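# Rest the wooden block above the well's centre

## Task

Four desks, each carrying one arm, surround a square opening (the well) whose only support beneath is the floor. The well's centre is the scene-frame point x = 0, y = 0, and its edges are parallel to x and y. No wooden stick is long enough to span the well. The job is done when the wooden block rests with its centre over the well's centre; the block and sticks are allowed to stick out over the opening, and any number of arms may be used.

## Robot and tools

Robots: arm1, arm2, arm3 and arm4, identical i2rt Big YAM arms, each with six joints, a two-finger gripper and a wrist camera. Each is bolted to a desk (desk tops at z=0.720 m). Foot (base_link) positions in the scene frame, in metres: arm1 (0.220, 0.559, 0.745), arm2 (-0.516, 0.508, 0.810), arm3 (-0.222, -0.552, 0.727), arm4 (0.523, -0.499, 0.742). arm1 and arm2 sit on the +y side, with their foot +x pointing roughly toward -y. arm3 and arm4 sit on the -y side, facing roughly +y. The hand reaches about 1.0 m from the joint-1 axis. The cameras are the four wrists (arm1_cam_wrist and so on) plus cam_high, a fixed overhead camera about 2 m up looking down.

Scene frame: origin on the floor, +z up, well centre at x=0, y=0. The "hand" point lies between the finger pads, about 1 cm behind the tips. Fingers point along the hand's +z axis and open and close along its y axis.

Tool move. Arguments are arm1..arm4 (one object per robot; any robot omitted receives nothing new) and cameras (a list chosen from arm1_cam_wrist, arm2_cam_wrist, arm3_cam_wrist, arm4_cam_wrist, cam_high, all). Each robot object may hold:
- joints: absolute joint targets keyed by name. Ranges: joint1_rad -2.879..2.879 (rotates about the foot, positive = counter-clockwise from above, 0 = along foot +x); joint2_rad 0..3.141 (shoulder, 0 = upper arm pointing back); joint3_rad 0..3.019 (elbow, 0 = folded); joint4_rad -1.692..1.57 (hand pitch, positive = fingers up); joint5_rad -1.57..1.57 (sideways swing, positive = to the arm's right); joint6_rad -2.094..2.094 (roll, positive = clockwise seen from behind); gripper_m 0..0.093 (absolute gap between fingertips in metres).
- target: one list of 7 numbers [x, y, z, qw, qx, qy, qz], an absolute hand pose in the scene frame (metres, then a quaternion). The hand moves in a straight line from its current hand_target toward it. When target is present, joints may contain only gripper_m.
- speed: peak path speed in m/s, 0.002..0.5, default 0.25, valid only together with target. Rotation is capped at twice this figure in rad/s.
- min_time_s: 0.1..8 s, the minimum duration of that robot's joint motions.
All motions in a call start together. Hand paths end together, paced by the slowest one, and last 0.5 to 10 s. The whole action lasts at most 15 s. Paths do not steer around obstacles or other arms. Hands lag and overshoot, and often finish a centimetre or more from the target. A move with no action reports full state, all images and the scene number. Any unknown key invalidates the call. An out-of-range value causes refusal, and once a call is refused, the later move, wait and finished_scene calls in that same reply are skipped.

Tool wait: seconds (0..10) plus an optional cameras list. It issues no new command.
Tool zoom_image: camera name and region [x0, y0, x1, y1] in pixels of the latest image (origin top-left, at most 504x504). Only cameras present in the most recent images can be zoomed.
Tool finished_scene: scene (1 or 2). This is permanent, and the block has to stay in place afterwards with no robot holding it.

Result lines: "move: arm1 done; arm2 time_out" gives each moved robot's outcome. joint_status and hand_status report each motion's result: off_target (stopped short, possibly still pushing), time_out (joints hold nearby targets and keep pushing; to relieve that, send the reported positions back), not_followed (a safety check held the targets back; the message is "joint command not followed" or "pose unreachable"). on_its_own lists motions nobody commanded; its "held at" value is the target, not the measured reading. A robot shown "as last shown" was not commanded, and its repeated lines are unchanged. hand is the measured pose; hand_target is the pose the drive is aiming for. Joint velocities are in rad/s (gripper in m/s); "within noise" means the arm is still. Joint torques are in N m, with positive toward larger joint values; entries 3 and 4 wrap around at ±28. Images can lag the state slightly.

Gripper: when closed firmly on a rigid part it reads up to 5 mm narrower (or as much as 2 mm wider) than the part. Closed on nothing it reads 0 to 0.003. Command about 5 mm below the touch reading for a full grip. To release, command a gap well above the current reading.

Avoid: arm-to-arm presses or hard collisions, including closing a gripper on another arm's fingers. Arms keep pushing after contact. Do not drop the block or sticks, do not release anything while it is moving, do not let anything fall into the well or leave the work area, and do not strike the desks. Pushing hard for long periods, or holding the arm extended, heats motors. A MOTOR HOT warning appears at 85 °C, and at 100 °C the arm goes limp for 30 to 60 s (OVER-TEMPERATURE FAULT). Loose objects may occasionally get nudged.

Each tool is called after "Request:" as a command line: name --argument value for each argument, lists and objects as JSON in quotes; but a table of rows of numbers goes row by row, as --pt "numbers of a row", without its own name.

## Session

Request:
move

Request:
zoom_image --camera "cam_high" --region '[20, 30, 260, 270]'

Request:
zoom_image --camera "cam_high" --region '[240, 30, 480, 270]'

Request:
zoom_image --camera "cam_high" --region '[20, 240, 260, 480]'

Request:
zoom_image --camera "cam_high" --region '[240, 240, 480, 480]'

Scene clock: 0.00 s.
Joint torques (N m): no reading
Heat: arm1: hottest joint3_rad 26 °C; arm2: hottest joint2_rad 26 °C; arm3: hottest joint1_rad 27 °C; arm4: hottest joint3_rad 26 °C.
Joint velocities: within noise
arm1.joint_positions: joint1_rad=+0.125 joint2_rad=+0.593 joint3_rad=+1.388 joint4_rad=-1.385 joint5_rad=+0.204 joint6_rad=-0.325 gripper_m=+0.09396
arm1.joint_status: not commanded
arm1.hand: x=+0.2018 y=+0.3416 z=+1.2802 quat_wxyz=(-0.231, -0.513, -0.713, +0.418) (m; scene frame)
arm1.hand_target: x=+0.2013 y=+0.3441 z=+1.2913 quat_wxyz=(-0.239, -0.511, -0.707, +0.426) (m; scene frame)
arm1.hand_status: not commanded
arm2.joint_positions: joint1_rad=-0.259 joint2_rad=+0.543 joint3_rad=+1.317 joint4_rad=-1.436 joint5_rad=+0.061 joint6_rad=-0.172 gripper_m=+0.09396
arm2.joint_status: not commanded
arm2.hand: x=-0.5869 y=+0.3151 z=+1.3076 quat_wxyz=(-0.200, -0.686, -0.582, +0.387) (m; scene frame)
arm2.hand_target: x=-0.5862 y=+0.3172 z=+1.3166 quat_wxyz=(-0.205, -0.683, -0.579, +0.395) (m; scene frame)
arm2.hand_status: not commanded
arm3.joint_positions: joint1_rad=+0.493 joint2_rad=+0.582 joint3_rad=+1.448 joint4_rad=-1.348 joint5_rad=-0.088 joint6_rad=+0.119 gripper_m=+0.09396
arm3.joint_status: not commanded
arm3.hand: x=-0.3432 y=-0.3812 z=+1.2987 quat_wxyz=(-0.194, +0.730, -0.445, -0.482) (m; scene frame)
arm3.hand_target: x=-0.3416 y=-0.3838 z=+1.3098 quat_wxyz=(-0.200, +0.724, -0.441, -0.492) (m; scene frame)
arm3.hand_status: not commanded
arm4.joint_positions: joint1_rad=-0.169 joint2_rad=+0.522 joint3_rad=+1.317 joint4_rad=-1.478 joint5_rad=+0.180 joint6_rad=+0.223 gripper_m=+0.09396
arm4.joint_status: not commanded
arm4.hand: x=+0.5915 y=-0.3202 z=+1.2366 quat_wxyz=(-0.352, +0.462, -0.775, -0.251) (m; scene frame)
arm4.hand_target: x=+0.5911 y=-0.3221 z=+1.2458 quat_wxyz=(-0.359, +0.458, -0.771, -0.258) (m; scene frame)
arm4.hand_status: not commanded
pictures: arm1_cam_wrist, arm2_cam_wrist, arm3_cam_wrist, arm4_cam_wrist, cam_high
camera_calibration:
arm1_cam_wrist: T_world_to_cam=[[-0.923589, -0.135534, 0.358627, -0.225754], [-0.251242, 0.920539, -0.299141, 0.12242], [-0.289587, -0.366386, -0.884252, 1.4436], [0, 0, 0, 1]] pos_world=[0.2403, 0.385625, 1.39409]
arm2_cam_wrist: T_world_to_cam=[[-0.956101, 0.237347, 0.171865, -0.859404], [0.185591, 0.944328, -0.271661, 0.171805], [-0.226775, -0.227839, -0.946923, 1.29715], [0, 0, 0, 1]] pos_world=[-0.559402, 0.337278, 1.42267]
arm3_cam_wrist: T_world_to_cam=[[0.832673, 0.535979, -0.139224, 0.671591], [0.431279, -0.785366, -0.44407, 0.429201], [-0.347354, 0.30972, -0.885109, 1.27063], [0, 0, 0, 1]] pos_world=[-0.302964, -0.416417, 1.40874]
arm4_cam_wrist: T_world_to_cam=[[0.896538, -0.437682, -0.0682161, -0.584204], [-0.438324, -0.854324, -0.27929, 0.33721], [0.0639617, 0.280295, -0.957781, 1.36554], [0, 0, 0, 1]] pos_world=[0.584226, -0.350363, 1.36221]

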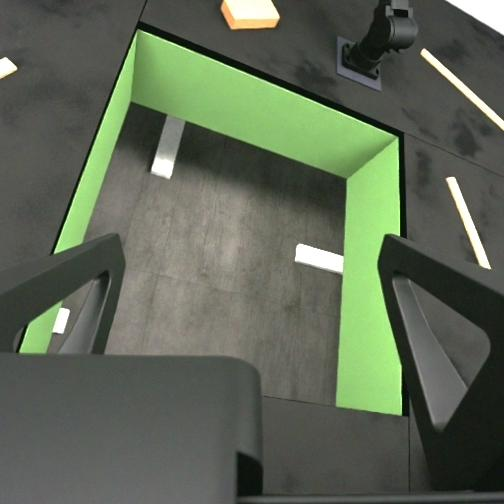

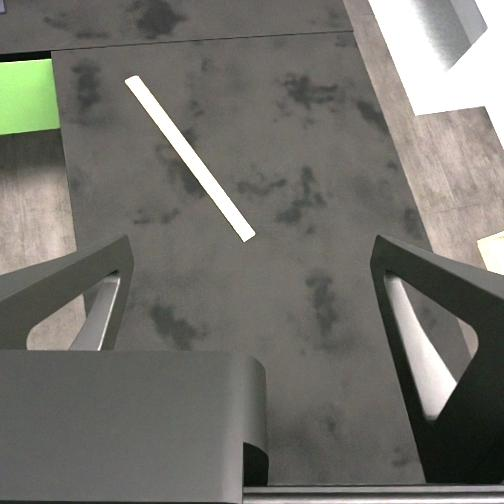

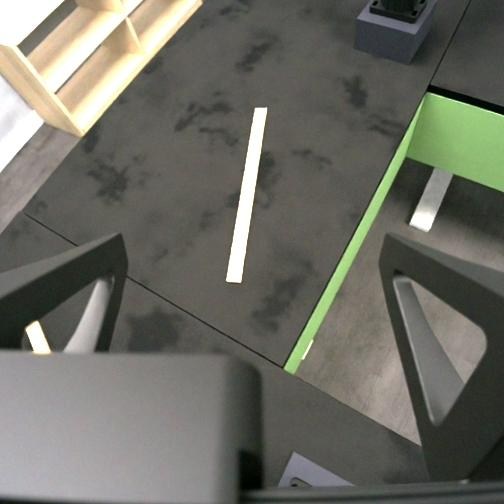

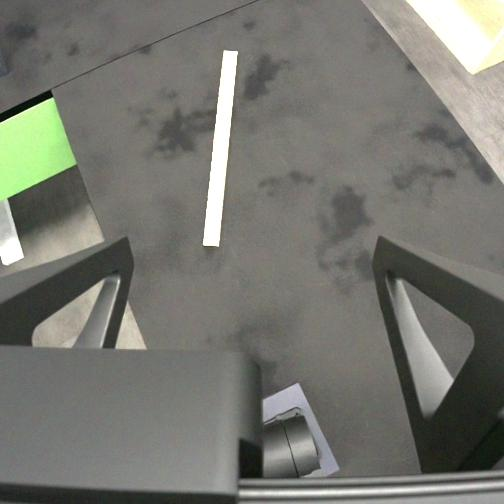

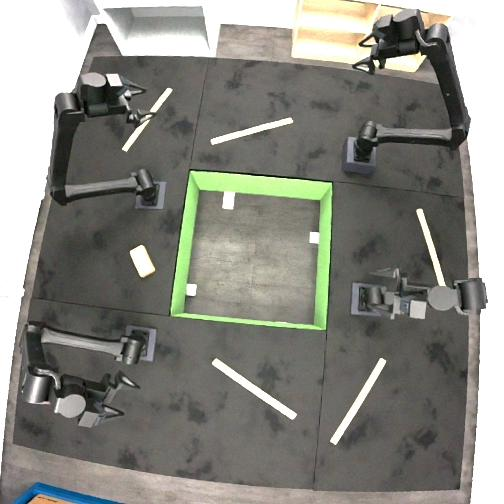

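Scaled by 2.100 from the camera's 504x504 image, which has a finer 720x720 frame.

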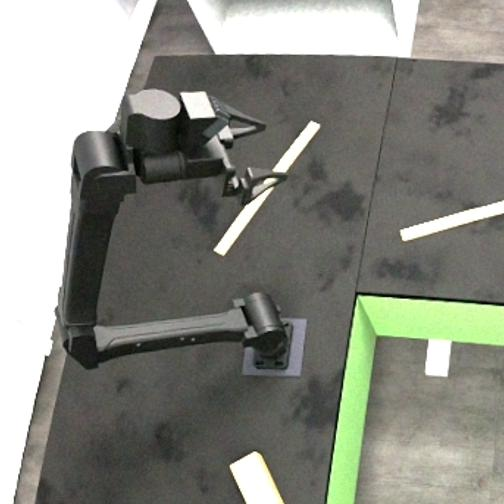

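Scaled by 2.100 from the camera's 504x504 image, which has a finer 720x720 frame.

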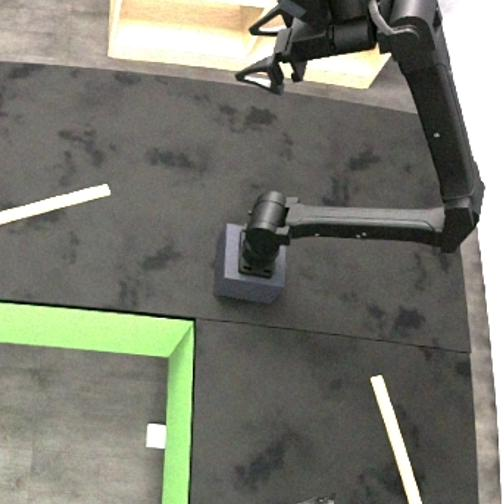

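Scaled by 2.100 from the camera's 504x504 image, which has a finer 720x720 frame.

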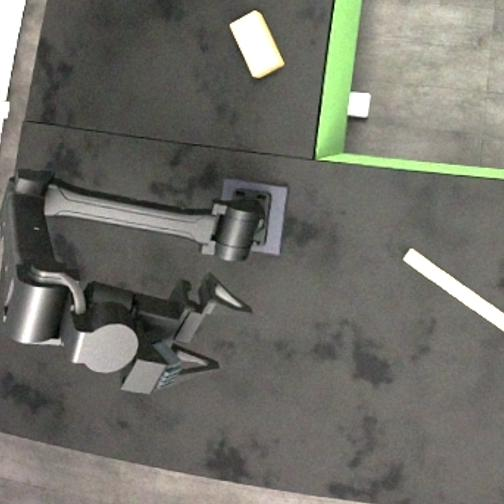

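Scaled by 2.100 from the camera's 504x504 image, which has a finer 720x720 frame.

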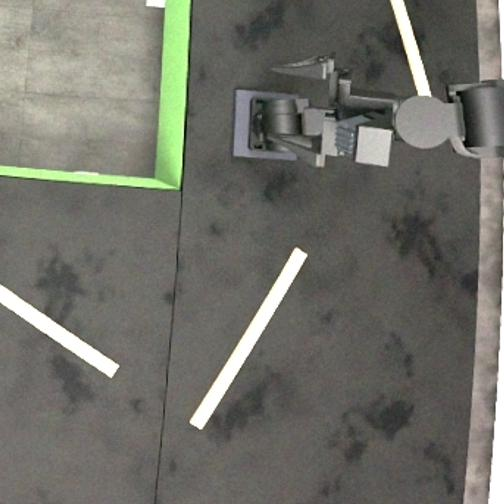

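Request:
move --arm1 '{"target":[0.718,0.551,0.88,0,0.2470,0.9690,0],"speed":0.3,"joints":{"gripper_m":0.07}}' --arm2 '{"target":[-0.641,-0.070,0.87,0,0.5570,0.8305,0],"speed":0.3,"joints":{"gripper_m":0.07}}' --arm3 '{"target":[-0.708,-0.665,0.88,0,0.9757,-0.2190,0],"speed":0.3,"joints":{"gripper_m":0.07}}' --arm4 '{"target":[0.677,0.054,0.88,0,-0.5053,0.8630,0],"speed":0.3,"joints":{"gripper_m":0.07}}' --cameras '["all"]'

Scene clock: 4.13 s.
Joint torques (N m): arm1=[0.21 -13.92 11.17 0.61 -0.04 -0.23] | arm2=[0.09 -19.78 13.11 0.01 0.02 -0.03] | arm3=[0.91 -11.93 11.55 -0.23 -0.02 -0.01] | arm4=[-0.56 -14.33 9.54 -0.2 -0.19 0.19]
Heat: arm1: hottest joint3_rad 26 °C; arm2: hottest joint2_rad 26 °C; arm3: hottest joint1_rad 27 °C; arm4: hottest joint3_rad 26 °C.
move: arm1 off_target; arm2 off_target; arm3 off_target; arm4 off_target
Joint velocities: within noise
arm1.joint_positions: joint1_rad=+1.556 joint2_rad=+1.695 joint3_rad=+1.334 joint4_rad=-1.267 joint5_rad=+0.000 joint6_rad=+0.494 gripper_m=+0.07013
arm1.joint_status: all done
arm1.hand: x=+0.6970 y=+0.5479 z=+0.8666 quat_wxyz=(+0.021, -0.256, -0.966, +0.006) (m; scene frame)
arm1.hand_target: x=+0.7170 y=+0.5511 z=+0.8803 quat_wxyz=(+0.000, -0.247, -0.969, +0.000) (m; scene frame)
arm1.hand_status: off_target (0.025 m and 2.7 deg from the pose sent, 0.686 m and 70.3 deg at the start; a joint's target at an end of its range on 13 of 98 steps)
arm2.joint_positions: joint1_rad=-0.172 joint2_rad=+1.946 joint3_rad=+1.560 joint4_rad=-1.176 joint5_rad=-0.006 joint6_rad=-0.591 gripper_m=+0.07010
arm2.joint_status: all done
arm2.hand: x=-0.6431 y=-0.0579 z=+0.8713 quat_wxyz=(-0.001, -0.566, -0.825, -0.001) (m; scene frame)
arm2.hand_target: x=-0.6407 y=-0.0696 z=+0.8699 quat_wxyz=(+0.000, -0.557, -0.831, +0.000) (m; scene frame)
arm2.hand_status: off_target (0.012 m and 1.2 deg from the pose sent, 0.585 m and 60.0 deg at the start)
arm3.joint_positions: joint1_rad=+1.745 joint2_rad=+1.667 joint3_rad=+1.368 joint4_rad=-1.305 joint5_rad=+0.000 joint6_rad=+0.683 gripper_m=+0.07012
arm3.joint_status: all done
arm3.hand: x=-0.6935 y=-0.6579 z=+0.8671 quat_wxyz=(-0.008, +0.973, -0.228, +0.014) (m; scene frame)
arm3.hand_target: x=-0.7073 y=-0.6649 z=+0.8801 quat_wxyz=(+0.000, +0.976, -0.219, +0.000) (m; scene frame)
arm3.hand_status: off_target (0.021 m and 2.2 deg from the pose sent, 0.624 m and 71.9 deg at the start)
arm4.joint_positions: joint1_rad=-0.244 joint2_rad=+1.857 joint3_rad=+1.610 joint4_rad=-1.334 joint5_rad=+0.007 joint6_rad=+0.233 gripper_m=+0.07009
arm4.joint_status: all done
arm4.hand: x=+0.6704 y=+0.0442 z=+0.8711 quat_wxyz=(+0.005, +0.513, -0.858, +0.007) (m; scene frame)
arm4.hand_target: x=+0.6769 y=+0.0536 z=+0.8802 quat_wxyz=(+0.000, +0.505, -0.863, +0.000) (m; scene frame)
arm4.hand_status: off_target (0.015 m and 1.5 deg from the pose sent, 0.524 m and 51.2 deg at the start)
pictures: arm1_cam_wrist, arm2_cam_wrist, arm3_cam_wrist, arm4_cam_wrist, cam_high
camera_calibration:
arm1_cam_wrist: T_world_to_cam=[[-0.489206, -0.872074, 0.0127976, 0.808392], [-0.687104, 0.394398, 0.610195, -0.262769], [-0.537183, 0.289718, -0.792148, 1.03021], [0, 0, 0, 1]] pos_world=[0.768333, 0.510142, 0.966077]
arm2_cam_wrist: T_world_to_cam=[[-0.932881, -0.360082, -0.00862369, -0.61197], [-0.300225, 0.764134, 0.570932, -0.641044], [-0.198993, 0.535201, -0.820952, 0.738632], [0, 0, 0, 1]] pos_world=[-0.61637, -0.125832, 0.967097]
arm3_cam_wrist: T_world_to_cam=[[0.437061, 0.899252, 0.0179841, 0.879801], [0.712835, -0.358512, 0.602774, -0.260358], [0.548493, -0.250629, -0.797709, 1.02947], [0, 0, 0, 1]] pos_world=[-0.76359, -0.62649, 0.96233]
arm4_cam_wrist: T_world_to_cam=[[0.882647, -0.470014, -0.00456736, -0.565124], [-0.37877, -0.716985, 0.585205, -0.218027], [-0.278329, -0.5148, -0.810872, 1.04487], [0, 0, 0, 1]] pos_world=[0.707041, 0.11596, 0.972266]

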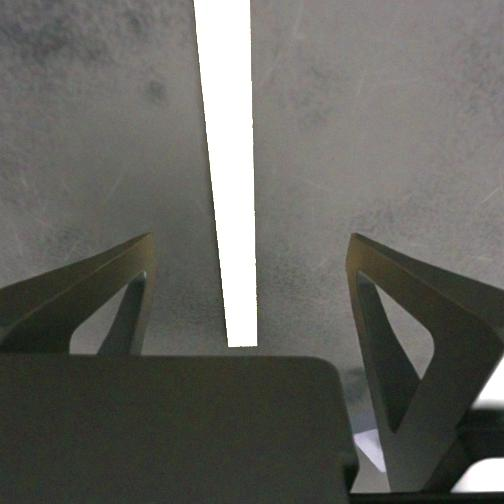

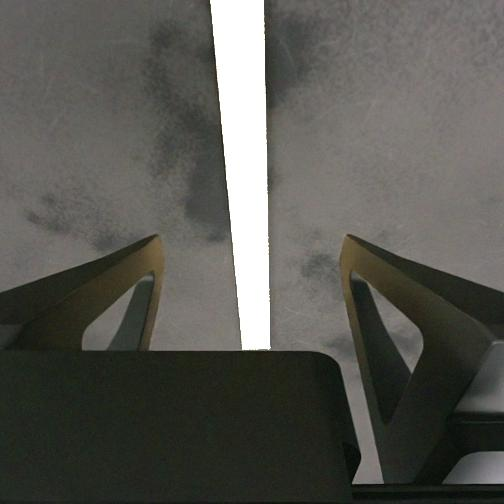

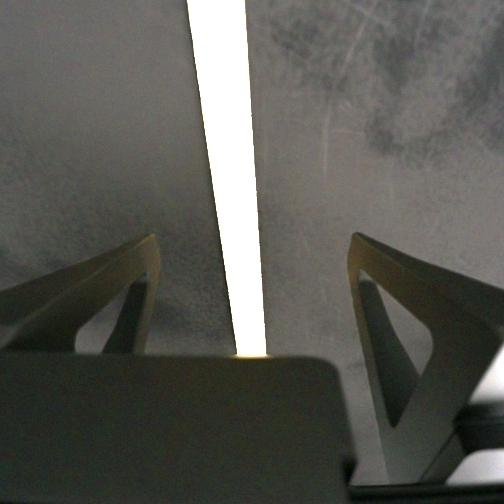

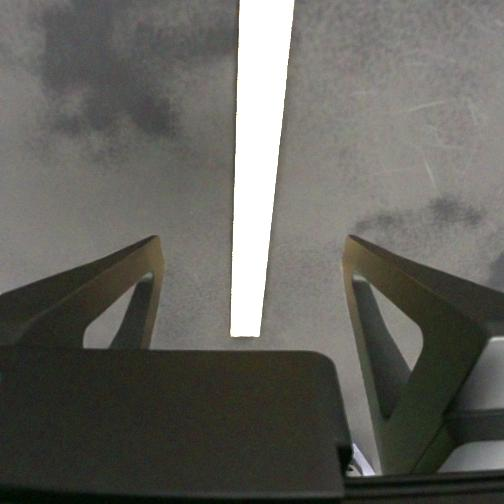

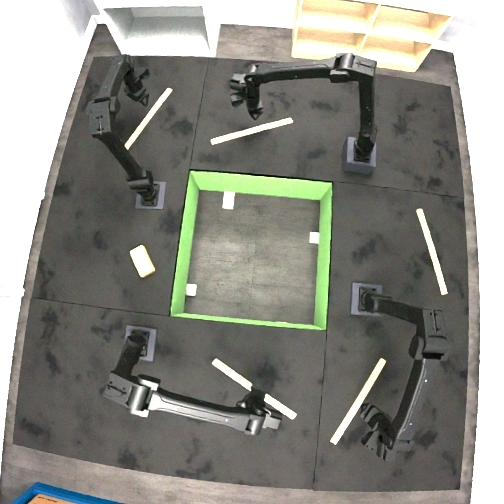

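Request:
move --arm1 '{"target":[0.698,0.5625,0.745,0,0.2428,0.9701,0],"speed":0.15}' --arm2 '{"target":[-0.631,-0.061,0.738,0,0.5468,0.8373,0],"speed":0.15}' --arm3 '{"target":[-0.690,-0.6755,0.745,0,0.9799,-0.1994,0],"speed":0.15}' --arm4 '{"target":[0.684,0.056,0.744,0,-0.4924,0.8704,0],"speed":0.15}' --cameras '["all"]'

Scene clock: 6.77 s.
Joint torques (N m): arm1=[0.32 -14.15 6.32 1.02 -0.03 -0.06] | arm2=[-0.09 -19.96 8.31 1.02 0.04 -0.04] | arm3=[0.91 -12.04 7.06 0.42 -0.02 -0.02] | arm4=[-0.67 -14.15 6.26 0.62 -0.18 0.18]
Heat: arm1: hottest joint3_rad 27 °C; arm2: hottest joint2_rad 26 °C; arm3: hottest joint1_rad 27 °C; arm4: hottest joint3_rad 27 °C.
move: arm1 done; arm2 off_target; arm3 done; arm4 done
Joint velocities: within noise
arm1.joint_positions: joint1_rad=+1.578 joint2_rad=+1.814 joint3_rad=+1.156 joint4_rad=-0.922 joint5_rad=-0.001 joint6_rad=+0.494 gripper_m=+0.07013
arm1.joint_status: not commanded
arm1.hand: x=+0.6984 y=+0.5582 z=+0.7516 quat_wxyz=(-0.003, -0.245, -0.969, +0.000) (m; scene frame)
arm1.hand_target: x=+0.6980 y=+0.5625 z=+0.7451 quat_wxyz=(+0.000, -0.243, -0.970, +0.000) (m; scene frame)
arm1.hand_status: done (0.008 m and 0.4 deg from the pose sent, 0.123 m and 2.9 deg at the start)
arm2.joint_positions: joint1_rad=-0.159 joint2_rad=+2.090 joint3_rad=+1.455 joint4_rad=-0.908 joint5_rad=-0.006 joint6_rad=-0.601 gripper_m=+0.07010
arm2.joint_status: not commanded
arm2.hand: x=-0.6364 y=-0.0618 z=+0.7563 quat_wxyz=(-0.005, -0.556, -0.831, +0.008) (m; scene frame)
arm2.hand_target: x=-0.6309 y=-0.0604 z=+0.7384 quat_wxyz=(+0.000, -0.547, -0.837, +0.000) (m; scene frame)
arm2.hand_status: off_target (0.019 m and 1.6 deg from the pose sent, 0.134 m and 2.6 deg at the start)
arm3.joint_positions: joint1_rad=+1.774 joint2_rad=+1.778 joint3_rad=+1.175 joint4_rad=-0.972 joint5_rad=+0.000 joint6_rad=+0.673 gripper_m=+0.07012
arm3.joint_status: not commanded
arm3.hand: x=-0.6875 y=-0.6706 z=+0.7488 quat_wxyz=(-0.002, +0.978, -0.209, +0.002) (m; scene frame)
arm3.hand_target: x=-0.6898 y=-0.6754 z=+0.7449 quat_wxyz=(+0.000, +0.980, -0.199, +0.000) (m; scene frame)
arm3.hand_status: done (0.007 m and 1.2 deg from the pose sent, 0.123 m and 3.9 deg at the start)
arm4.joint_positions: joint1_rad=-0.256 joint2_rad=+1.994 joint3_rad=+1.486 joint4_rad=-1.056 joint5_rad=+0.007 joint6_rad=+0.250 gripper_m=+0.07009
arm4.joint_status: not commanded
arm4.hand: x=+0.6798 y=+0.0542 z=+0.7518 quat_wxyz=(-0.001, +0.500, -0.866, +0.001) (m; scene frame)
arm4.hand_target: x=+0.6841 y=+0.0558 z=+0.7441 quat_wxyz=(+0.000, +0.492, -0.870, +0.000) (m; scene frame)
arm4.hand_status: done (0.009 m and 1.1 deg from the pose sent, 0.128 m and 3.0 deg at the start)
pictures: arm1_cam_wrist, arm2_cam_wrist, arm3_cam_wrist, arm4_cam_wrist, cam_high
camera_calibration:
arm1_cam_wrist: T_world_to_cam=[[-0.469854, -0.882684, -0.0103152, 0.829301], [-0.724367, 0.37885, 0.57599, -0.135224], [-0.504509, 0.278103, -0.817392, 0.939527], [0, 0, 0, 1]] pos_world=[0.765698, 0.521955, 0.854404]
arm2_cam_wrist: T_world_to_cam=[[-0.923951, -0.382502, 0.00253948, -0.612371], [-0.316149, 0.767377, 0.557838, -0.570486], [-0.215323, 0.514612, -0.829946, 0.642752], [0, 0, 0, 1]] pos_world=[-0.60776, -0.127224, 0.853243]
arm3_cam_wrist: T_world_to_cam=[[0.401601, 0.915815, 0.0000933681, 0.890831], [0.742709, -0.325751, 0.585039, -0.142094], [0.535817, -0.234883, -0.811005, 0.940377], [0, 0, 0, 1]] pos_world=[-0.756094, -0.641245, 0.845698]
arm4_cam_wrist: T_world_to_cam=[[0.868074, -0.496366, -0.00826381, -0.55516], [-0.40311, -0.714503, 0.571829, -0.111013], [-0.289741, -0.493059, -0.820331, 0.969632], [0, 0, 0, 1]] pos_world=[0.718112, 0.123204, 0.854312]

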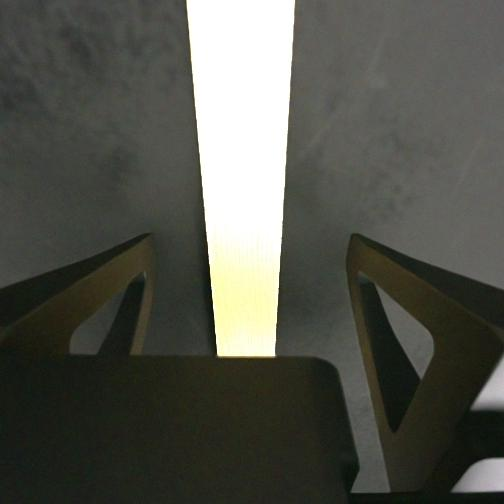

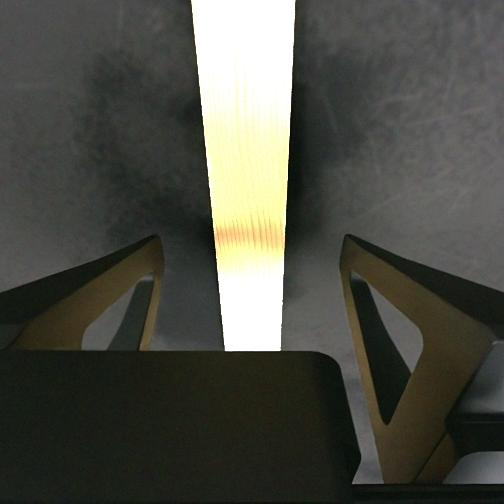

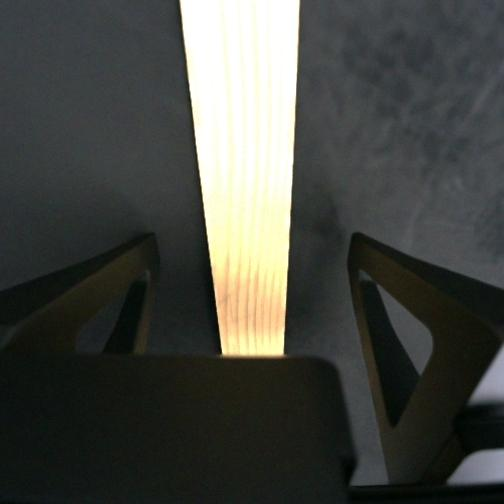

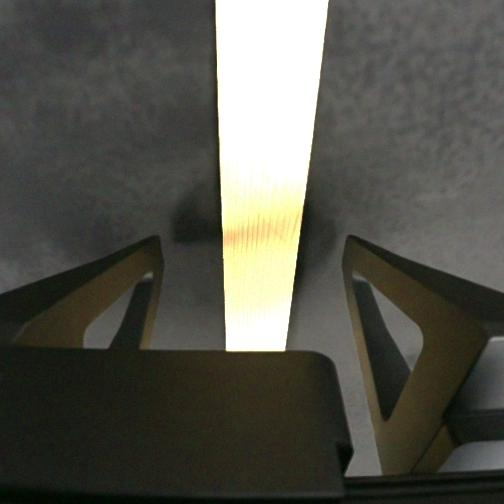

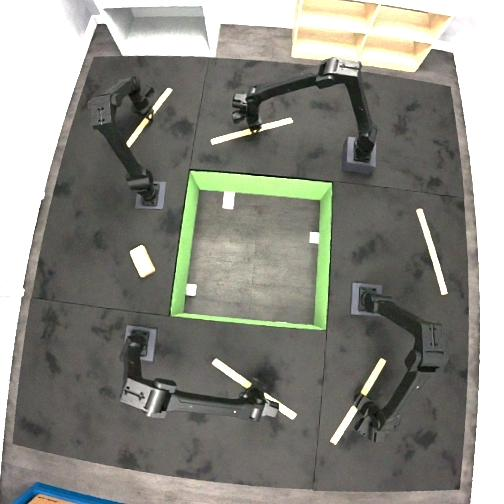

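Request:
move --arm1 '{"target":[0.699,0.5645,0.7285,0,0.2428,0.9701,0],"speed":0.06}' --arm2 '{"target":[-0.631,-0.061,0.719,0,0.5468,0.8373,0],"speed":0.06}' --arm3 '{"target":[-0.692,-0.6765,0.731,0,0.9799,-0.1994,0],"speed":0.06}' --arm4 '{"target":[0.684,0.057,0.728,0,-0.4924,0.8704,0],"speed":0.06}'

Request:
move --arm1 '{"joints":{"gripper_m":0.012}}' --arm2 '{"joints":{"gripper_m":0.012}}' --arm3 '{"joints":{"gripper_m":0.012}}' --arm4 '{"joints":{"gripper_m":0.012}}'

Request:
move --arm1 '{"target":[0.705,0.562,0.88,0,0.2428,0.9701,0],"speed":0.15}' --arm2 '{"target":[-0.634,-0.066,0.88,0,0.5468,0.8373,0],"speed":0.15}' --arm3 '{"target":[-0.700,-0.675,0.88,0,0.9799,-0.1994,0],"speed":0.15}' --arm4 '{"target":[0.684,0.064,0.88,0,-0.4924,0.8704,0],"speed":0.15}' --cameras '["cam_high"]'

Scene clock: 8.37 s.
Joint torques (N m): arm1=[0.38 -14.1 6.04 0.99 -0.03 -0.01] | arm2=[0.15 -20.54 7.69 1.03 0.02 -0.08] | arm3=[1.03 -11.22 6.6 0.5 0.01 -0.01] | arm4=[-0.67 -13.86 5.78 0.68 -0.12 0.16]
Heat: arm1: hottest joint3_rad 27 °C; arm2: hottest joint2_rad 26 °C; arm3: hottest joint1_rad 27 °C; arm4: hottest joint3_rad 27 °C.
move: arm1 done; arm2 off_target; arm3 off_target; arm4 off_target
Joint velocities: within noise
arm1.joint_positions: joint1_rad=+1.582 joint2_rad=+1.840 joint3_rad=+1.148 joint4_rad=-0.883 joint5_rad=-0.001 joint6_rad=+0.494 gripper_m=+0.07013
arm1.joint_status: not commanded
arm1.hand: x=+0.7010 y=+0.5598 z=+0.7371 quat_wxyz=(-0.005, -0.243, -0.970, -0.001) (m; scene frame)
arm1.hand_target: x=+0.6988 y=+0.5645 z=+0.7286 quat_wxyz=(+0.000, -0.243, -0.970, +0.000) (m; scene frame)
arm1.hand_status: done (0.010 m and 0.6 deg from the pose sent, 0.024 m and 0.4 deg at the start)
arm2.joint_positions: joint1_rad=-0.159 joint2_rad=+2.117 joint3_rad=+1.455 joint4_rad=-0.872 joint5_rad=-0.006 joint6_rad=-0.601 gripper_m=+0.07010
arm2.joint_status: not commanded
arm2.hand: x=-0.6373 y=-0.0653 z=+0.7409 quat_wxyz=(-0.006, -0.556, -0.831, +0.012) (m; scene frame)
arm2.hand_target: x=-0.6309 y=-0.0602 z=+0.7195 quat_wxyz=(+0.000, -0.547, -0.837, +0.000) (m; scene frame)
arm2.hand_status: off_target (0.023 m and 2.0 deg from the pose sent, 0.038 m and 1.6 deg at the start)
arm3.joint_positions: joint1_rad=+1.774 joint2_rad=+1.790 joint3_rad=+1.175 joint4_rad=-0.941 joint5_rad=+0.000 joint6_rad=+0.673 gripper_m=+0.07010
arm3.joint_status: not commanded
arm3.hand: x=-0.6934 y=-0.6724 z=+0.7434 quat_wxyz=(+0.002, +0.978, -0.209, -0.007) (m; scene frame)
arm3.hand_target: x=-0.6916 y=-0.6764 z=+0.7312 quat_wxyz=(+0.000, +0.980, -0.199, +0.000) (m; scene frame)
arm3.hand_status: off_target (0.013 m and 1.4 deg from the pose sent, 0.019 m and 1.2 deg at the start)
arm4.joint_positions: joint1_rad=-0.256 joint2_rad=+2.006 joint3_rad=+1.483 joint4_rad=-1.024 joint5_rad=+0.006 joint6_rad=+0.252 gripper_m=+0.07008
arm4.joint_status: not commanded
arm4.hand: x=+0.6813 y=+0.0589 z=+0.7441 quat_wxyz=(-0.006, +0.499, -0.866, -0.005) (m; scene frame)
arm4.hand_target: x=+0.6839 y=+0.0566 z=+0.7282 quat_wxyz=(+0.000, +0.492, -0.870, +0.000) (m; scene frame)
arm4.hand_status: off_target (0.016 m and 1.3 deg from the pose sent, 0.024 m and 1.1 deg at the start)
pictures: none

Scene clock: 9.00 s.
Joint torques (N m): arm1=[0.32 -14.1 6.06 0.99 0 -0.01] | arm2=[-0.32 -19.96 8.03 1.06 -0.02 0.01] | arm3=[0.91 -11.28 6.6 0.35 0.09 0] | arm4=[-0.67 -13.86 5.74 0.69 -0.09 0.16]
Heat: arm1: hottest joint3_rad 27 °C; arm2: hottest joint2_rad 26 °C; arm3: hottest joint1_rad 27 °C; arm4: hottest joint3_rad 27 °C.
move: arm1 off_target; arm2 off_target; arm3 off_target; arm4 off_target
Joint velocities: within noise
arm1.joint_positions: joint1_rad=+1.582 joint2_rad=+1.840 joint3_rad=+1.148 joint4_rad=-0.883 joint5_rad=-0.002 joint6_rad=+0.494 gripper_m=+0.02643
arm1.joint_status: gripper_m off_target (ended at +0.02647, target +0.01200)
arm1.hand: x=+0.7011 y=+0.5600 z=+0.7371 quat_wxyz=(-0.005, -0.243, -0.970, -0.001) (m; scene frame)
arm1.hand_target: x=+0.6988 y=+0.5645 z=+0.7286 quat_wxyz=(+0.000, -0.243, -0.970, +0.000) (m; scene frame)
arm1.hand_status: not commanded
arm2.joint_positions: joint1_rad=-0.159 joint2_rad=+2.117 joint3_rad=+1.455 joint4_rad=-0.872 joint5_rad=-0.005 joint6_rad=-0.602 gripper_m=+0.02868
arm2.joint_status: gripper_m off_target (ended at +0.02871, target +0.01200)
arm2.hand: x=-0.6374 y=-0.0653 z=+0.7409 quat_wxyz=(-0.006, -0.555, -0.832, +0.012) (m; scene frame)
arm2.hand_target: x=-0.6310 y=-0.0602 z=+0.7195 quat_wxyz=(+0.000, -0.547, -0.837, +0.000) (m; scene frame)
arm2.hand_status: not commanded
arm3.joint_positions: joint1_rad=+1.775 joint2_rad=+1.791 joint3_rad=+1.175 joint4_rad=-0.938 joint5_rad=-0.002 joint6_rad=+0.672 gripper_m=+0.02703
arm3.joint_status: gripper_m off_target (ended at +0.02706, target +0.01200)
arm3.hand: x=-0.6939 y=-0.6735 z=+0.7429 quat_wxyz=(+0.004, +0.978, -0.208, -0.007) (m; scene frame)
arm3.hand_target: x=-0.6916 y=-0.6763 z=+0.7311 quat_wxyz=(+0.000, +0.980, -0.199, +0.000) (m; scene frame)
arm3.hand_status: not commanded
arm4.joint_positions: joint1_rad=-0.256 joint2_rad=+2.006 joint3_rad=+1.483 joint4_rad=-1.024 joint5_rad=+0.005 joint6_rad=+0.253 gripper_m=+0.02773
arm4.joint_status: gripper_m off_target (ended at +0.02775, target +0.01200)
arm4.hand: x=+0.6812 y=+0.0590 z=+0.7442 quat_wxyz=(-0.006, +0.499, -0.867, -0.005) (m; scene frame)
arm4.hand_target: x=+0.6839 y=+0.0566 z=+0.7284 quat_wxyz=(+0.000, +0.492, -0.870, +0.000) (m; scene frame)
arm4.hand_status: not commanded
pictures: none

Scene clock: 10.83 s.
Joint torques (N m): arm1=[-0.09 -15.27 11.15 0.13 -0.01 -0.08] | arm2=[0.03 -22.12 12.82 -0.08 -0.04 -0.04] | arm3=[0.32 -13.86 11.55 -0.49 0.07 -0.01] | arm4=[-0.32 -16.15 9.68 -0.29 -0.09 0.17]
Heat: arm1: hottest joint3_rad 27 °C; arm2: hottest joint2_rad 26 °C; arm3: hottest joint1_rad 27 °C; arm4: hottest joint3_rad 27 °C.
move: arm1 off_target; arm2 off_target; arm3 off_target; arm4 off_target
Joint velocities: within noise
arm1.joint_positions: joint1_rad=+1.582 joint2_rad=+1.683 joint3_rad=+1.290 joint4_rad=-1.247 joint5_rad=-0.002 joint6_rad=+0.494 gripper_m=+0.02646
arm1.joint_status: not commanded
arm1.hand: x=+0.6855 y=+0.5602 z=+0.8567 quat_wxyz=(+0.027, -0.243, -0.970, +0.007) (m; scene frame)
arm1.hand_target: x=+0.7038 y=+0.5621 z=+0.8802 quat_wxyz=(+0.000, -0.243, -0.970, +0.000) (m; scene frame)
arm1.hand_status: off_target (0.030 m and 3.2 deg from the pose sent, 0.143 m and 0.6 deg at the start)
arm2.joint_positions: joint1_rad=-0.159 joint2_rad=+1.956 joint3_rad=+1.551 joint4_rad=-1.192 joint5_rad=-0.005 joint6_rad=-0.605 gripper_m=+0.02868
arm2.joint_status: not commanded
arm2.hand: x=-0.6340 y=-0.0515 z=+0.8625 quat_wxyz=(+0.006, -0.554, -0.832, -0.017) (m; scene frame)
arm2.hand_target: x=-0.6339 y=-0.0654 z=+0.8803 quat_wxyz=(+0.000, -0.547, -0.837, +0.000) (m; scene frame)
arm2.hand_status: off_target (0.023 m and 2.3 deg from the pose sent, 0.139 m and 2.0 deg at the start)
arm3.joint_positions: joint1_rad=+1.775 joint2_rad=+1.678 joint3_rad=+1.348 joint4_rad=-1.295 joint5_rad=-0.001 joint6_rad=+0.666 gripper_m=+0.02703
arm3.joint_status: not commanded
arm3.hand: x=-0.6852 y=-0.6713 z=+0.8550 quat_wxyz=(-0.012, +0.978, -0.206, +0.024) (m; scene frame)
arm3.hand_target: x=-0.6990 y=-0.6747 z=+0.8801 quat_wxyz=(+0.000, +0.980, -0.200, +0.000) (m; scene frame)
arm3.hand_status: off_target (0.029 m and 3.2 deg from the pose sent, 0.137 m and 1.4 deg at the start)
arm4.joint_positions: joint1_rad=-0.256 joint2_rad=+1.904 joint3_rad=+1.651 joint4_rad=-1.348 joint5_rad=+0.005 joint6_rad=+0.255 gripper_m=+0.02773
arm4.joint_status: not commanded
arm4.hand: x=+0.6798 y=+0.0524 z=+0.8607 quat_wxyz=(+0.013, +0.498, -0.867, +0.013) (m; scene frame)
arm4.hand_target: x=+0.6838 y=+0.0633 z=+0.8801 quat_wxyz=(+0.000, +0.492, -0.870, +0.000) (m; scene frame)
arm4.hand_status: off_target (0.023 m and 2.3 deg from the pose sent, 0.136 m and 1.3 deg at the start)
pictures: cam_high

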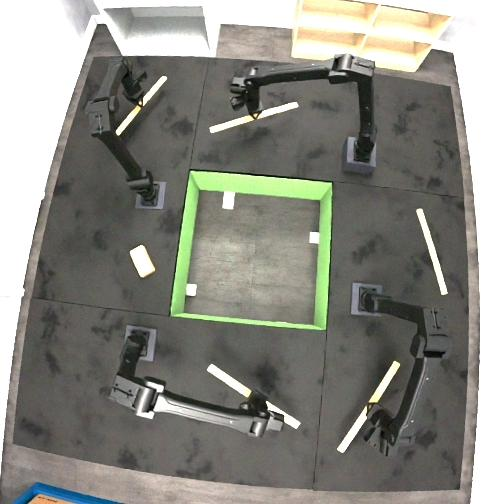

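Request:
move --arm1 '{"joints":{"joint1_rad":0.7,"joint6_rad":0.0},"min_time_s":3}' --arm2 '{"joints":{"joint1_rad":-0.5,"joint6_rad":0.2},"min_time_s":1.2}' --arm3 '{"joints":{"joint1_rad":-0.92,"joint6_rad":-0.7},"min_time_s":4}' --arm4 '{"joints":{"joint1_rad":-0.75},"min_time_s":1.2}'

Request:
move --arm1 '{"joints":{"joint1_rad":-0.455,"joint6_rad":-0.47},"min_time_s":2.5}' --cameras '["cam_high"]'

Scene clock: 16.30 s.
Joint torques (N m): arm1=[-0.09 -15.33 11.11 0.17 -0.03 -0.23] | arm2=[-0.44 -22.59 12.97 -0.17 0.02 0.16] | arm3=[0.79 -13.74 11.63 -0.42 -0.07 0] | arm4=[0.15 -15.97 9.68 -0.29 -0.07 0.17]
Heat: arm1: hottest joint3_rad 28 °C; arm2: hottest joint2_rad 27 °C; arm3: hottest joint1_rad 27 °C; arm4: hottest joint3_rad 28 °C.
move: arm1 done; arm2 done; arm3 done; arm4 done
Joint velocities: within noise
arm1.joint_positions: joint1_rad=+0.701 joint2_rad=+1.683 joint3_rad=+1.290 joint4_rad=-1.247 joint5_rad=-0.002 joint6_rad=+0.011 gripper_m=+0.02646
arm1.joint_status: all done
arm1.hand: x=+0.5164 y=+0.1997 z=+0.8552 quat_wxyz=(+0.024, -0.430, -0.902, -0.018) (m; scene frame)
arm1.hand_target: x=+0.5276 y=+0.1850 z=+0.8786 quat_wxyz=(-0.001, -0.426, -0.905, -0.006) (m; scene frame)
arm1.hand_status: not commanded
arm2.joint_positions: joint1_rad=-0.504 joint2_rad=+1.956 joint3_rad=+1.551 joint4_rad=-1.192 joint5_rad=-0.004 joint6_rad=+0.189 gripper_m=+0.02870
arm2.joint_status: all done
arm2.hand: x=-0.8163 y=+0.0214 z=+0.8635 quat_wxyz=(+0.010, -0.915, -0.402, -0.013) (m; scene frame)
arm2.hand_target: x=-0.8217 y=+0.0089 z=+0.8813 quat_wxyz=(+0.001, -0.917, -0.399, +0.002) (m; scene frame)
arm2.hand_status: not commanded
arm3.joint_positions: joint1_rad=-0.927 joint2_rad=+1.678 joint3_rad=+1.348 joint4_rad=-1.295 joint5_rad=-0.001 joint6_rad=-0.687 gripper_m=+0.02706
arm3.joint_status: all done
arm3.hand: x=+0.1458 y=-0.2476 z=+0.8561 quat_wxyz=(+0.026, +0.636, -0.771, -0.001) (m; scene frame)
arm3.hand_target: x=+0.1545 y=-0.2358 z=+0.8813 quat_wxyz=(-0.002, +0.644, -0.765, -0.001) (m; scene frame)
arm3.hand_status: not commanded
arm4.joint_positions: joint1_rad=-0.754 joint2_rad=+1.904 joint3_rad=+1.651 joint4_rad=-1.348 joint5_rad=+0.005 joint6_rad=+0.257 gripper_m=+0.02772
arm4.joint_status: all done
arm4.hand: x=+0.9237 y=-0.0887 z=+0.8601 quat_wxyz=(+0.015, +0.268, -0.963, +0.012) (m; scene frame)
arm4.hand_target: x=+0.9299 y=-0.0785 z=+0.8795 quat_wxyz=(-0.001, +0.266, -0.964, +0.002) (m; scene frame)
arm4.hand_status: not commanded
pictures: none

Scene clock: 19.57 s.
Joint torques (N m): arm1=[0.26 -15.56 10.63 0.59 -0.09 0] | arm2=[0.09 -22.95 12.98 0.03 0.03 0.18] | arm3=[0.67 -13.63 11.43 0.24 -0.11 0.18] | arm4=[0.03 -15.91 9.66 -0.35 -0.08 0.16]
Heat: arm1: hottest joint3_rad 29 °C; arm2: hottest joint2_rad 28 °C; arm3: hottest joint3_rad 28 °C; arm4: hottest joint3_rad 29 °C.
move: arm1 done
Joint velocities: within noise
arm1.joint_positions: joint1_rad=-0.458 joint2_rad=+1.683 joint3_rad=+1.295 joint4_rad=-1.259 joint5_rad=-0.002 joint6_rad=-0.479 gripper_m=+0.02647
arm1.joint_status: all done
arm1.hand: x=+0.0079 y=+0.1431 z=+0.8502 quat_wxyz=(+0.005, -0.702, -0.711, -0.041) (m; scene frame)
arm1.hand_target: x=+0.0005 y=+0.1250 z=+0.8712 quat_wxyz=(-0.005, -0.705, -0.709, -0.011) (m; scene frame)
arm1.hand_status: not commanded
arm2, arm4: as last shown
arm3.joint_positions: joint1_rad=-0.925 joint2_rad=+1.678 joint3_rad=+1.351 joint4_rad=-1.314 joint5_rad=+0.000 joint6_rad=-0.713 gripper_m=+0.02709
arm3.joint_status: not commanded
arm3.hand: x=+0.1426 y=-0.2492 z=+0.8574 quat_wxyz=(+0.034, +0.646, -0.762, -0.001) (m; scene frame)
arm3.hand_target: x=+0.1544 y=-0.2359 z=+0.8812 quat_wxyz=(-0.001, +0.644, -0.765, -0.001) (m; scene frame)
arm3.hand_status: not commanded
pictures: cam_high

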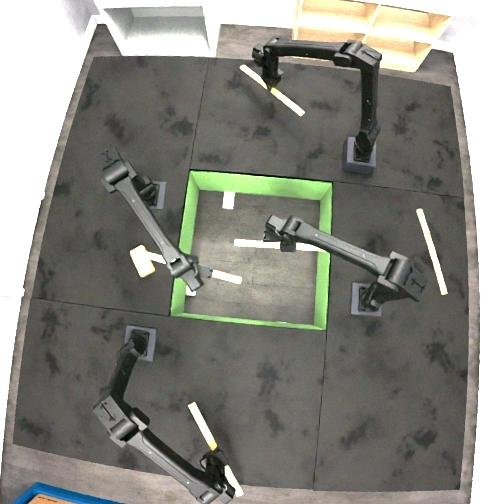

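Request:
move --arm2 '{"joints":{"joint1_rad":-0.5}}' --cameras '["arm1_cam_wrist","arm3_cam_wrist","cam_high"]'

Request:
zoom_image --camera "cam_high" --region '[130, 200, 330, 320]'

Scene clock: 20.10 s.
Joint torques (N m): arm1=[0.26 -15.56 10.58 0.59 -0.1 0] | arm2=[-0.15 -23 12.94 0.1 0.05 0.22] | arm3=[0.67 -13.74 11.36 0.24 -0.1 0.19] | arm4=[0.09 -16.03 9.69 -0.31 -0.07 0.17]
Heat: arm1: hottest joint3_rad 29 °C; arm2: hottest joint2_rad 28 °C; arm3: hottest joint3_rad 28 °C; arm4: hottest joint3_rad 29 °C.
move: arm2 done
Joint velocities: within noise
arm1, arm3, arm4: as last shown
arm2.joint_positions: joint1_rad=-0.504 joint2_rad=+1.956 joint3_rad=+1.551 joint4_rad=-1.192 joint5_rad=-0.004 joint6_rad=+0.189 gripper_m=+0.02870
arm2.joint_status: all done
arm2.hand: x=-0.8163 y=+0.0214 z=+0.8635 quat_wxyz=(+0.010, -0.915, -0.402, -0.013) (m; scene frame)
arm2.hand_target: x=-0.8217 y=+0.0088 z=+0.8813 quat_wxyz=(+0.001, -0.917, -0.399, +0.002) (m; scene frame)
arm2.hand_status: not commanded
pictures: arm1_cam_wrist, arm3_cam_wrist, cam_high
camera_calibration:
arm1_cam_wrist: T_world_to_cam=[[-0.998057, -0.0159669, -0.0602296, 0.0621184], [-0.0504059, 0.775136, 0.62978, -0.64278], [0.0366305, 0.631593, -0.774435, 0.695848], [0, 0, 0, 1]] pos_world=[0.00410853, 0.0597408, 0.947441]
arm3_cam_wrist: T_world_to_cam=[[0.986417, -0.156349, -0.0503606, -0.135763], [-0.0914526, -0.777424, 0.622293, -0.710357], [-0.136446, -0.609234, -0.781163, 0.659675], [0, 0, 0, 1]] pos_world=[0.158965, -0.171579, 0.950526]

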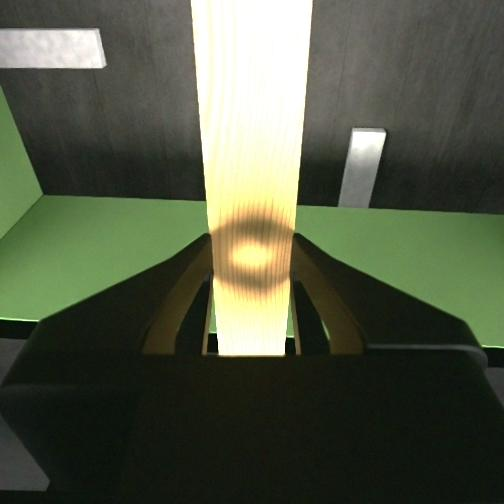

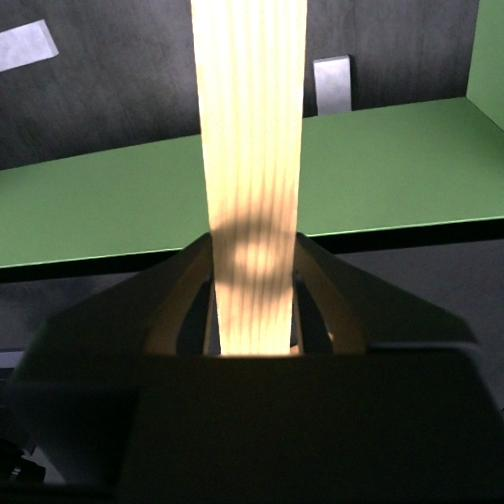

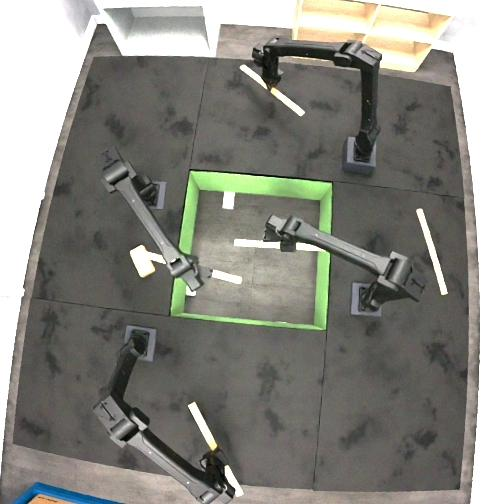

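Scaled by 2.520 from the camera's 504x504 image, which has a finer 720x720 frame.

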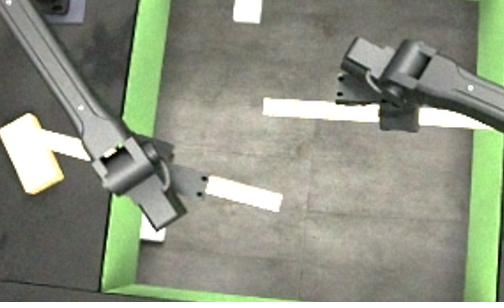

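Request:
move --arm1 '{"target":[0.028,0.169,0.848,0.1144,0.6978,0.6978,-0.1144],"speed":0.1}' --arm2 '{"target":[-0.385,0.026,0.94,0.08,0,0.9968,0],"speed":0.25}'

Request:
move --arm2 '{"target":[-0.166,0.026,0.89,0.1618,0,0.9868,0],"speed":0.12}' --cameras '["cam_high"]'

Request:
zoom_image --camera "cam_high" --region '[220, 200, 300, 280]'

Request:
zoom_image --camera "cam_high" --region '[150, 150, 350, 350]'

Scene clock: 26.80 s.
Joint torques (N m): arm1=[-0.79 -12.34 7.13 1.52 -0.21 -0.23] | arm2=[-0.15 -17.03 13.71 0.01 -0.37 -0.04] | arm3=[0.73 -13.68 11.38 0.23 -0.11 0.19] | arm4=[0.03 -15.85 9.68 -0.31 -0.07 0.16]
Heat: arm1: hottest joint3_rad 29 °C; arm2: hottest joint2_rad 28 °C; arm3: hottest joint3_rad 28 °C; arm4: hottest joint3_rad 30 °C.
move: arm1 done; arm2 off_target
Joint velocities: within noise
arm1.joint_positions: joint1_rad=-0.491 joint2_rad=+1.414 joint3_rad=+0.928 joint4_rad=-0.821 joint5_rad=-0.141 joint6_rad=-0.479 gripper_m=+0.02647
arm1.joint_status: not commanded
arm1.hand: x=+0.0322 y=+0.1689 z=+0.8419 quat_wxyz=(-0.111, -0.701, -0.698, +0.101) (m; scene frame)
arm1.hand_target: x=+0.0280 y=+0.1690 z=+0.8480 quat_wxyz=(-0.114, -0.698, -0.698, +0.114) (m; scene frame)
arm1.hand_status: done (0.007 m and 1.6 deg from the pose sent, 0.033 m and 22.5 deg at the start)
arm2.joint_positions: joint1_rad=+0.258 joint2_rad=+1.659 joint3_rad=+1.295 joint4_rad=-1.193 joint5_rad=-0.153 joint6_rad=-1.344 gripper_m=+0.02867
arm2.joint_status: not commanded
arm2.hand: x=-0.3907 y=+0.0399 z=+0.9254 quat_wxyz=(-0.075, -0.009, -0.997, -0.015) (m; scene frame)
arm2.hand_target: x=-0.3852 y=+0.0266 z=+0.9402 quat_wxyz=(-0.080, +0.000, -0.997, +0.000) (m; scene frame)
arm2.hand_status: off_target (0.021 m and 2.1 deg from the pose sent, 0.438 m and 132.8 deg at the start)
arm3, arm4: as last shown
pictures: none

Scene clock: 29.50 s.
Joint torques (N m): arm1=[-0.79 -12.34 7.13 1.54 -0.21 -0.23] | arm2=[0.67 -17.2 13.82 1.28 -0.41 0.14] | arm3=[0.67 -13.68 11.36 0.24 -0.11 0.2] | arm4=[0.09 -16.09 9.69 -0.28 -0.07 0.17]
Heat: arm1: hottest joint3_rad 29 °C; arm2: hottest joint2_rad 28 °C; arm3: hottest joint3_rad 28 °C; arm4: hottest joint3_rad 30 °C.
move: arm2 off_target
Joint velocities: within noise
arm1, arm3, arm4: as last shown
arm2.joint_positions: joint1_rad=+0.597 joint2_rad=+1.835 joint3_rad=+1.417 joint4_rad=-0.996 joint5_rad=-0.270 joint6_rad=-1.009 gripper_m=+0.02867
arm2.joint_status: not commanded
arm2.hand: x=-0.1786 y=+0.0418 z=+0.8898 quat_wxyz=(-0.155, +0.002, -0.988, -0.009) (m; scene frame)
arm2.hand_target: x=-0.1664 y=+0.0268 z=+0.8902 quat_wxyz=(-0.162, +0.000, -0.987, +0.000) (m; scene frame)
arm2.hand_status: off_target (0.020 m and 1.4 deg from the pose sent, 0.228 m and 10.2 deg at the start)
pictures: cam_high

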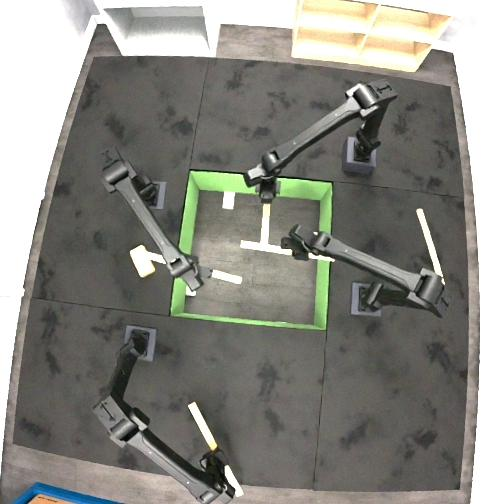

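Scaled by 6.300 from the camera's 504x504 image, which has a finer 720x720 frame.

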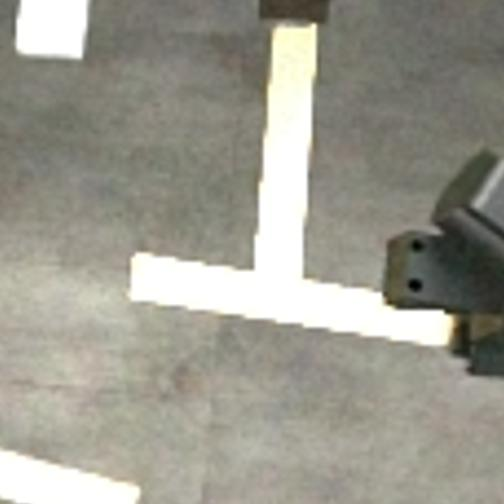

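Scaled by 2.520 from the camera's 504x504 image, which has a finer 720x720 frame.

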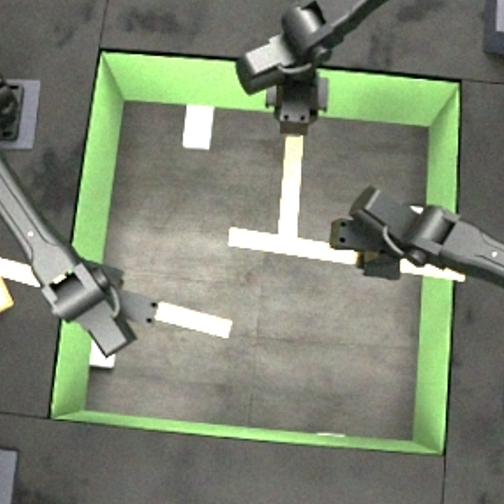

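Request:
move --arm2 '{"target":[-0.168,0.036,0.827,0.1618,0,0.9868,0],"speed":0.08}' --arm3 '{"target":[0.08,-0.265,0.98,0.1092,-0.6986,0.6986,0.1092],"speed":0.15}'

Request:
move --arm3 '{"target":[-0.040,-0.145,0.900,0.1092,-0.6986,0.6986,0.1092],"speed":0.12}' --cameras '["cam_high"]'

Request:
zoom_image --camera "cam_high" --region '[220, 200, 300, 280]'

Request:
zoom_image --camera "cam_high" --region '[150, 150, 350, 350]'

Scene clock: 31.83 s.
Joint torques (N m): arm1=[-0.79 -12.34 7.15 1.52 -0.21 -0.23] | arm2=[-0.44 -18.55 9.2 1.17 -0.32 0.2] | arm3=[-0.38 -9.52 9.07 -0.05 -0.36 -0.01] | arm4=[0.26 -16.03 9.72 -0.28 -0.08 0.17]
Heat: arm1: hottest joint3_rad 29 °C; arm2: hottest joint2_rad 28 °C; arm3: hottest joint3_rad 28 °C; arm4: hottest joint3_rad 30 °C.
move: arm2 off_target; arm3 done
Joint velocities: within noise
arm1, arm4: as last shown
arm2.joint_positions: joint1_rad=+0.597 joint2_rad=+1.892 joint3_rad=+1.364 joint4_rad=-0.840 joint5_rad=-0.270 joint6_rad=-1.003 gripper_m=+0.02867
arm2.joint_status: not commanded
arm2.hand: x=-0.1729 y=+0.0327 z=+0.8443 quat_wxyz=(-0.166, +0.002, -0.986, +0.009) (m; scene frame)
arm2.hand_target: x=-0.1684 y=+0.0365 z=+0.8273 quat_wxyz=(-0.162, +0.000, -0.987, +0.000) (m; scene frame)
arm2.hand_status: off_target (0.018 m and 1.2 deg from the pose sent, 0.064 m and 1.4 deg at the start)
arm3.joint_positions: joint1_rad=-0.949 joint2_rad=+1.317 joint3_rad=+1.240 joint4_rad=-1.309 joint5_rad=-0.239 joint6_rad=-0.873 gripper_m=+0.02709
arm3.joint_status: not commanded
arm3.hand: x=+0.0799 y=-0.2611 z=+0.9731 quat_wxyz=(-0.104, +0.697, -0.701, -0.109) (m; scene frame)
arm3.hand_target: x=+0.0800 y=-0.2650 z=+0.9798 quat_wxyz=(-0.109, +0.699, -0.699, -0.109) (m; scene frame)
arm3.hand_status: done (0.008 m and 0.7 deg from the pose sent, 0.139 m and 22.7 deg at the start)
pictures: none

Scene clock: 34.27 s.
Joint torques (N m): arm1=[-0.79 -12.28 7.13 1.52 -0.21 -0.24] | arm2=[0.79 -18.26 9.06 1.35 -0.32 0.18] | arm3=[0.44 -8.41 9.02 0.99 -0.05 0.2] | arm4=[0.15 -15.97 9.7 -0.34 -0.08 0.17]
Heat: arm1: hottest joint3_rad 29 °C; arm2: hottest joint3_rad 29 °C; arm3: hottest joint3_rad 28 °C; arm4: hottest joint3_rad 31 °C.
move: arm3 done
Joint velocities: within noise
arm1, arm2, arm4: as last shown
arm3.joint_positions: joint1_rad=-0.525 joint2_rad=+1.357 joint3_rad=+1.080 joint4_rad=-1.030 joint5_rad=-0.141 joint6_rad=-0.468 gripper_m=+0.02709
arm3.joint_status: not commanded
arm3.hand: x=-0.0419 y=-0.1509 z=+0.9001 quat_wxyz=(-0.104, +0.702, -0.696, -0.108) (m; scene frame)
arm3.hand_target: x=-0.0400 y=-0.1451 z=+0.9000 quat_wxyz=(-0.109, +0.699, -0.699, -0.109) (m; scene frame)
arm3.hand_status: done (0.006 m and 0.8 deg from the pose sent, 0.182 m and 0.7 deg at the start)
pictures: cam_high

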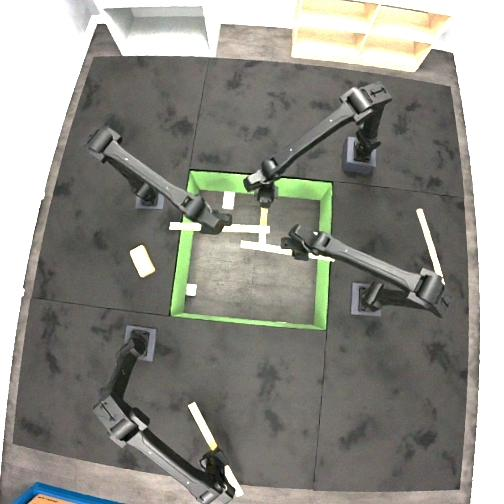

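Scaled by 6.300 from the camera's 504x504 image, which has a finer 720x720 frame.

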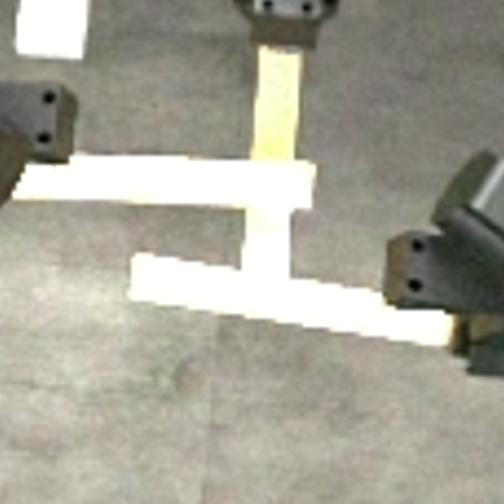

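Scaled by 2.520 from the camera's 504x504 image, which has a finer 720x720 frame.

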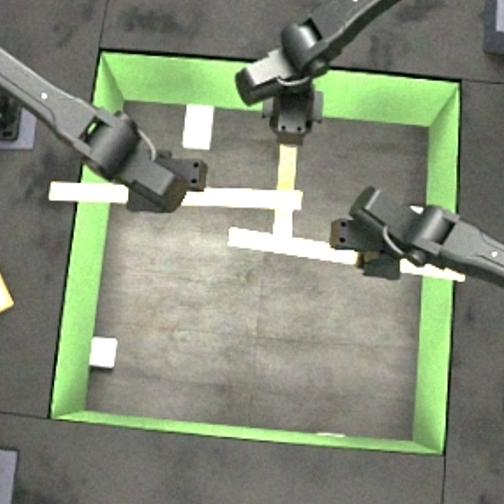

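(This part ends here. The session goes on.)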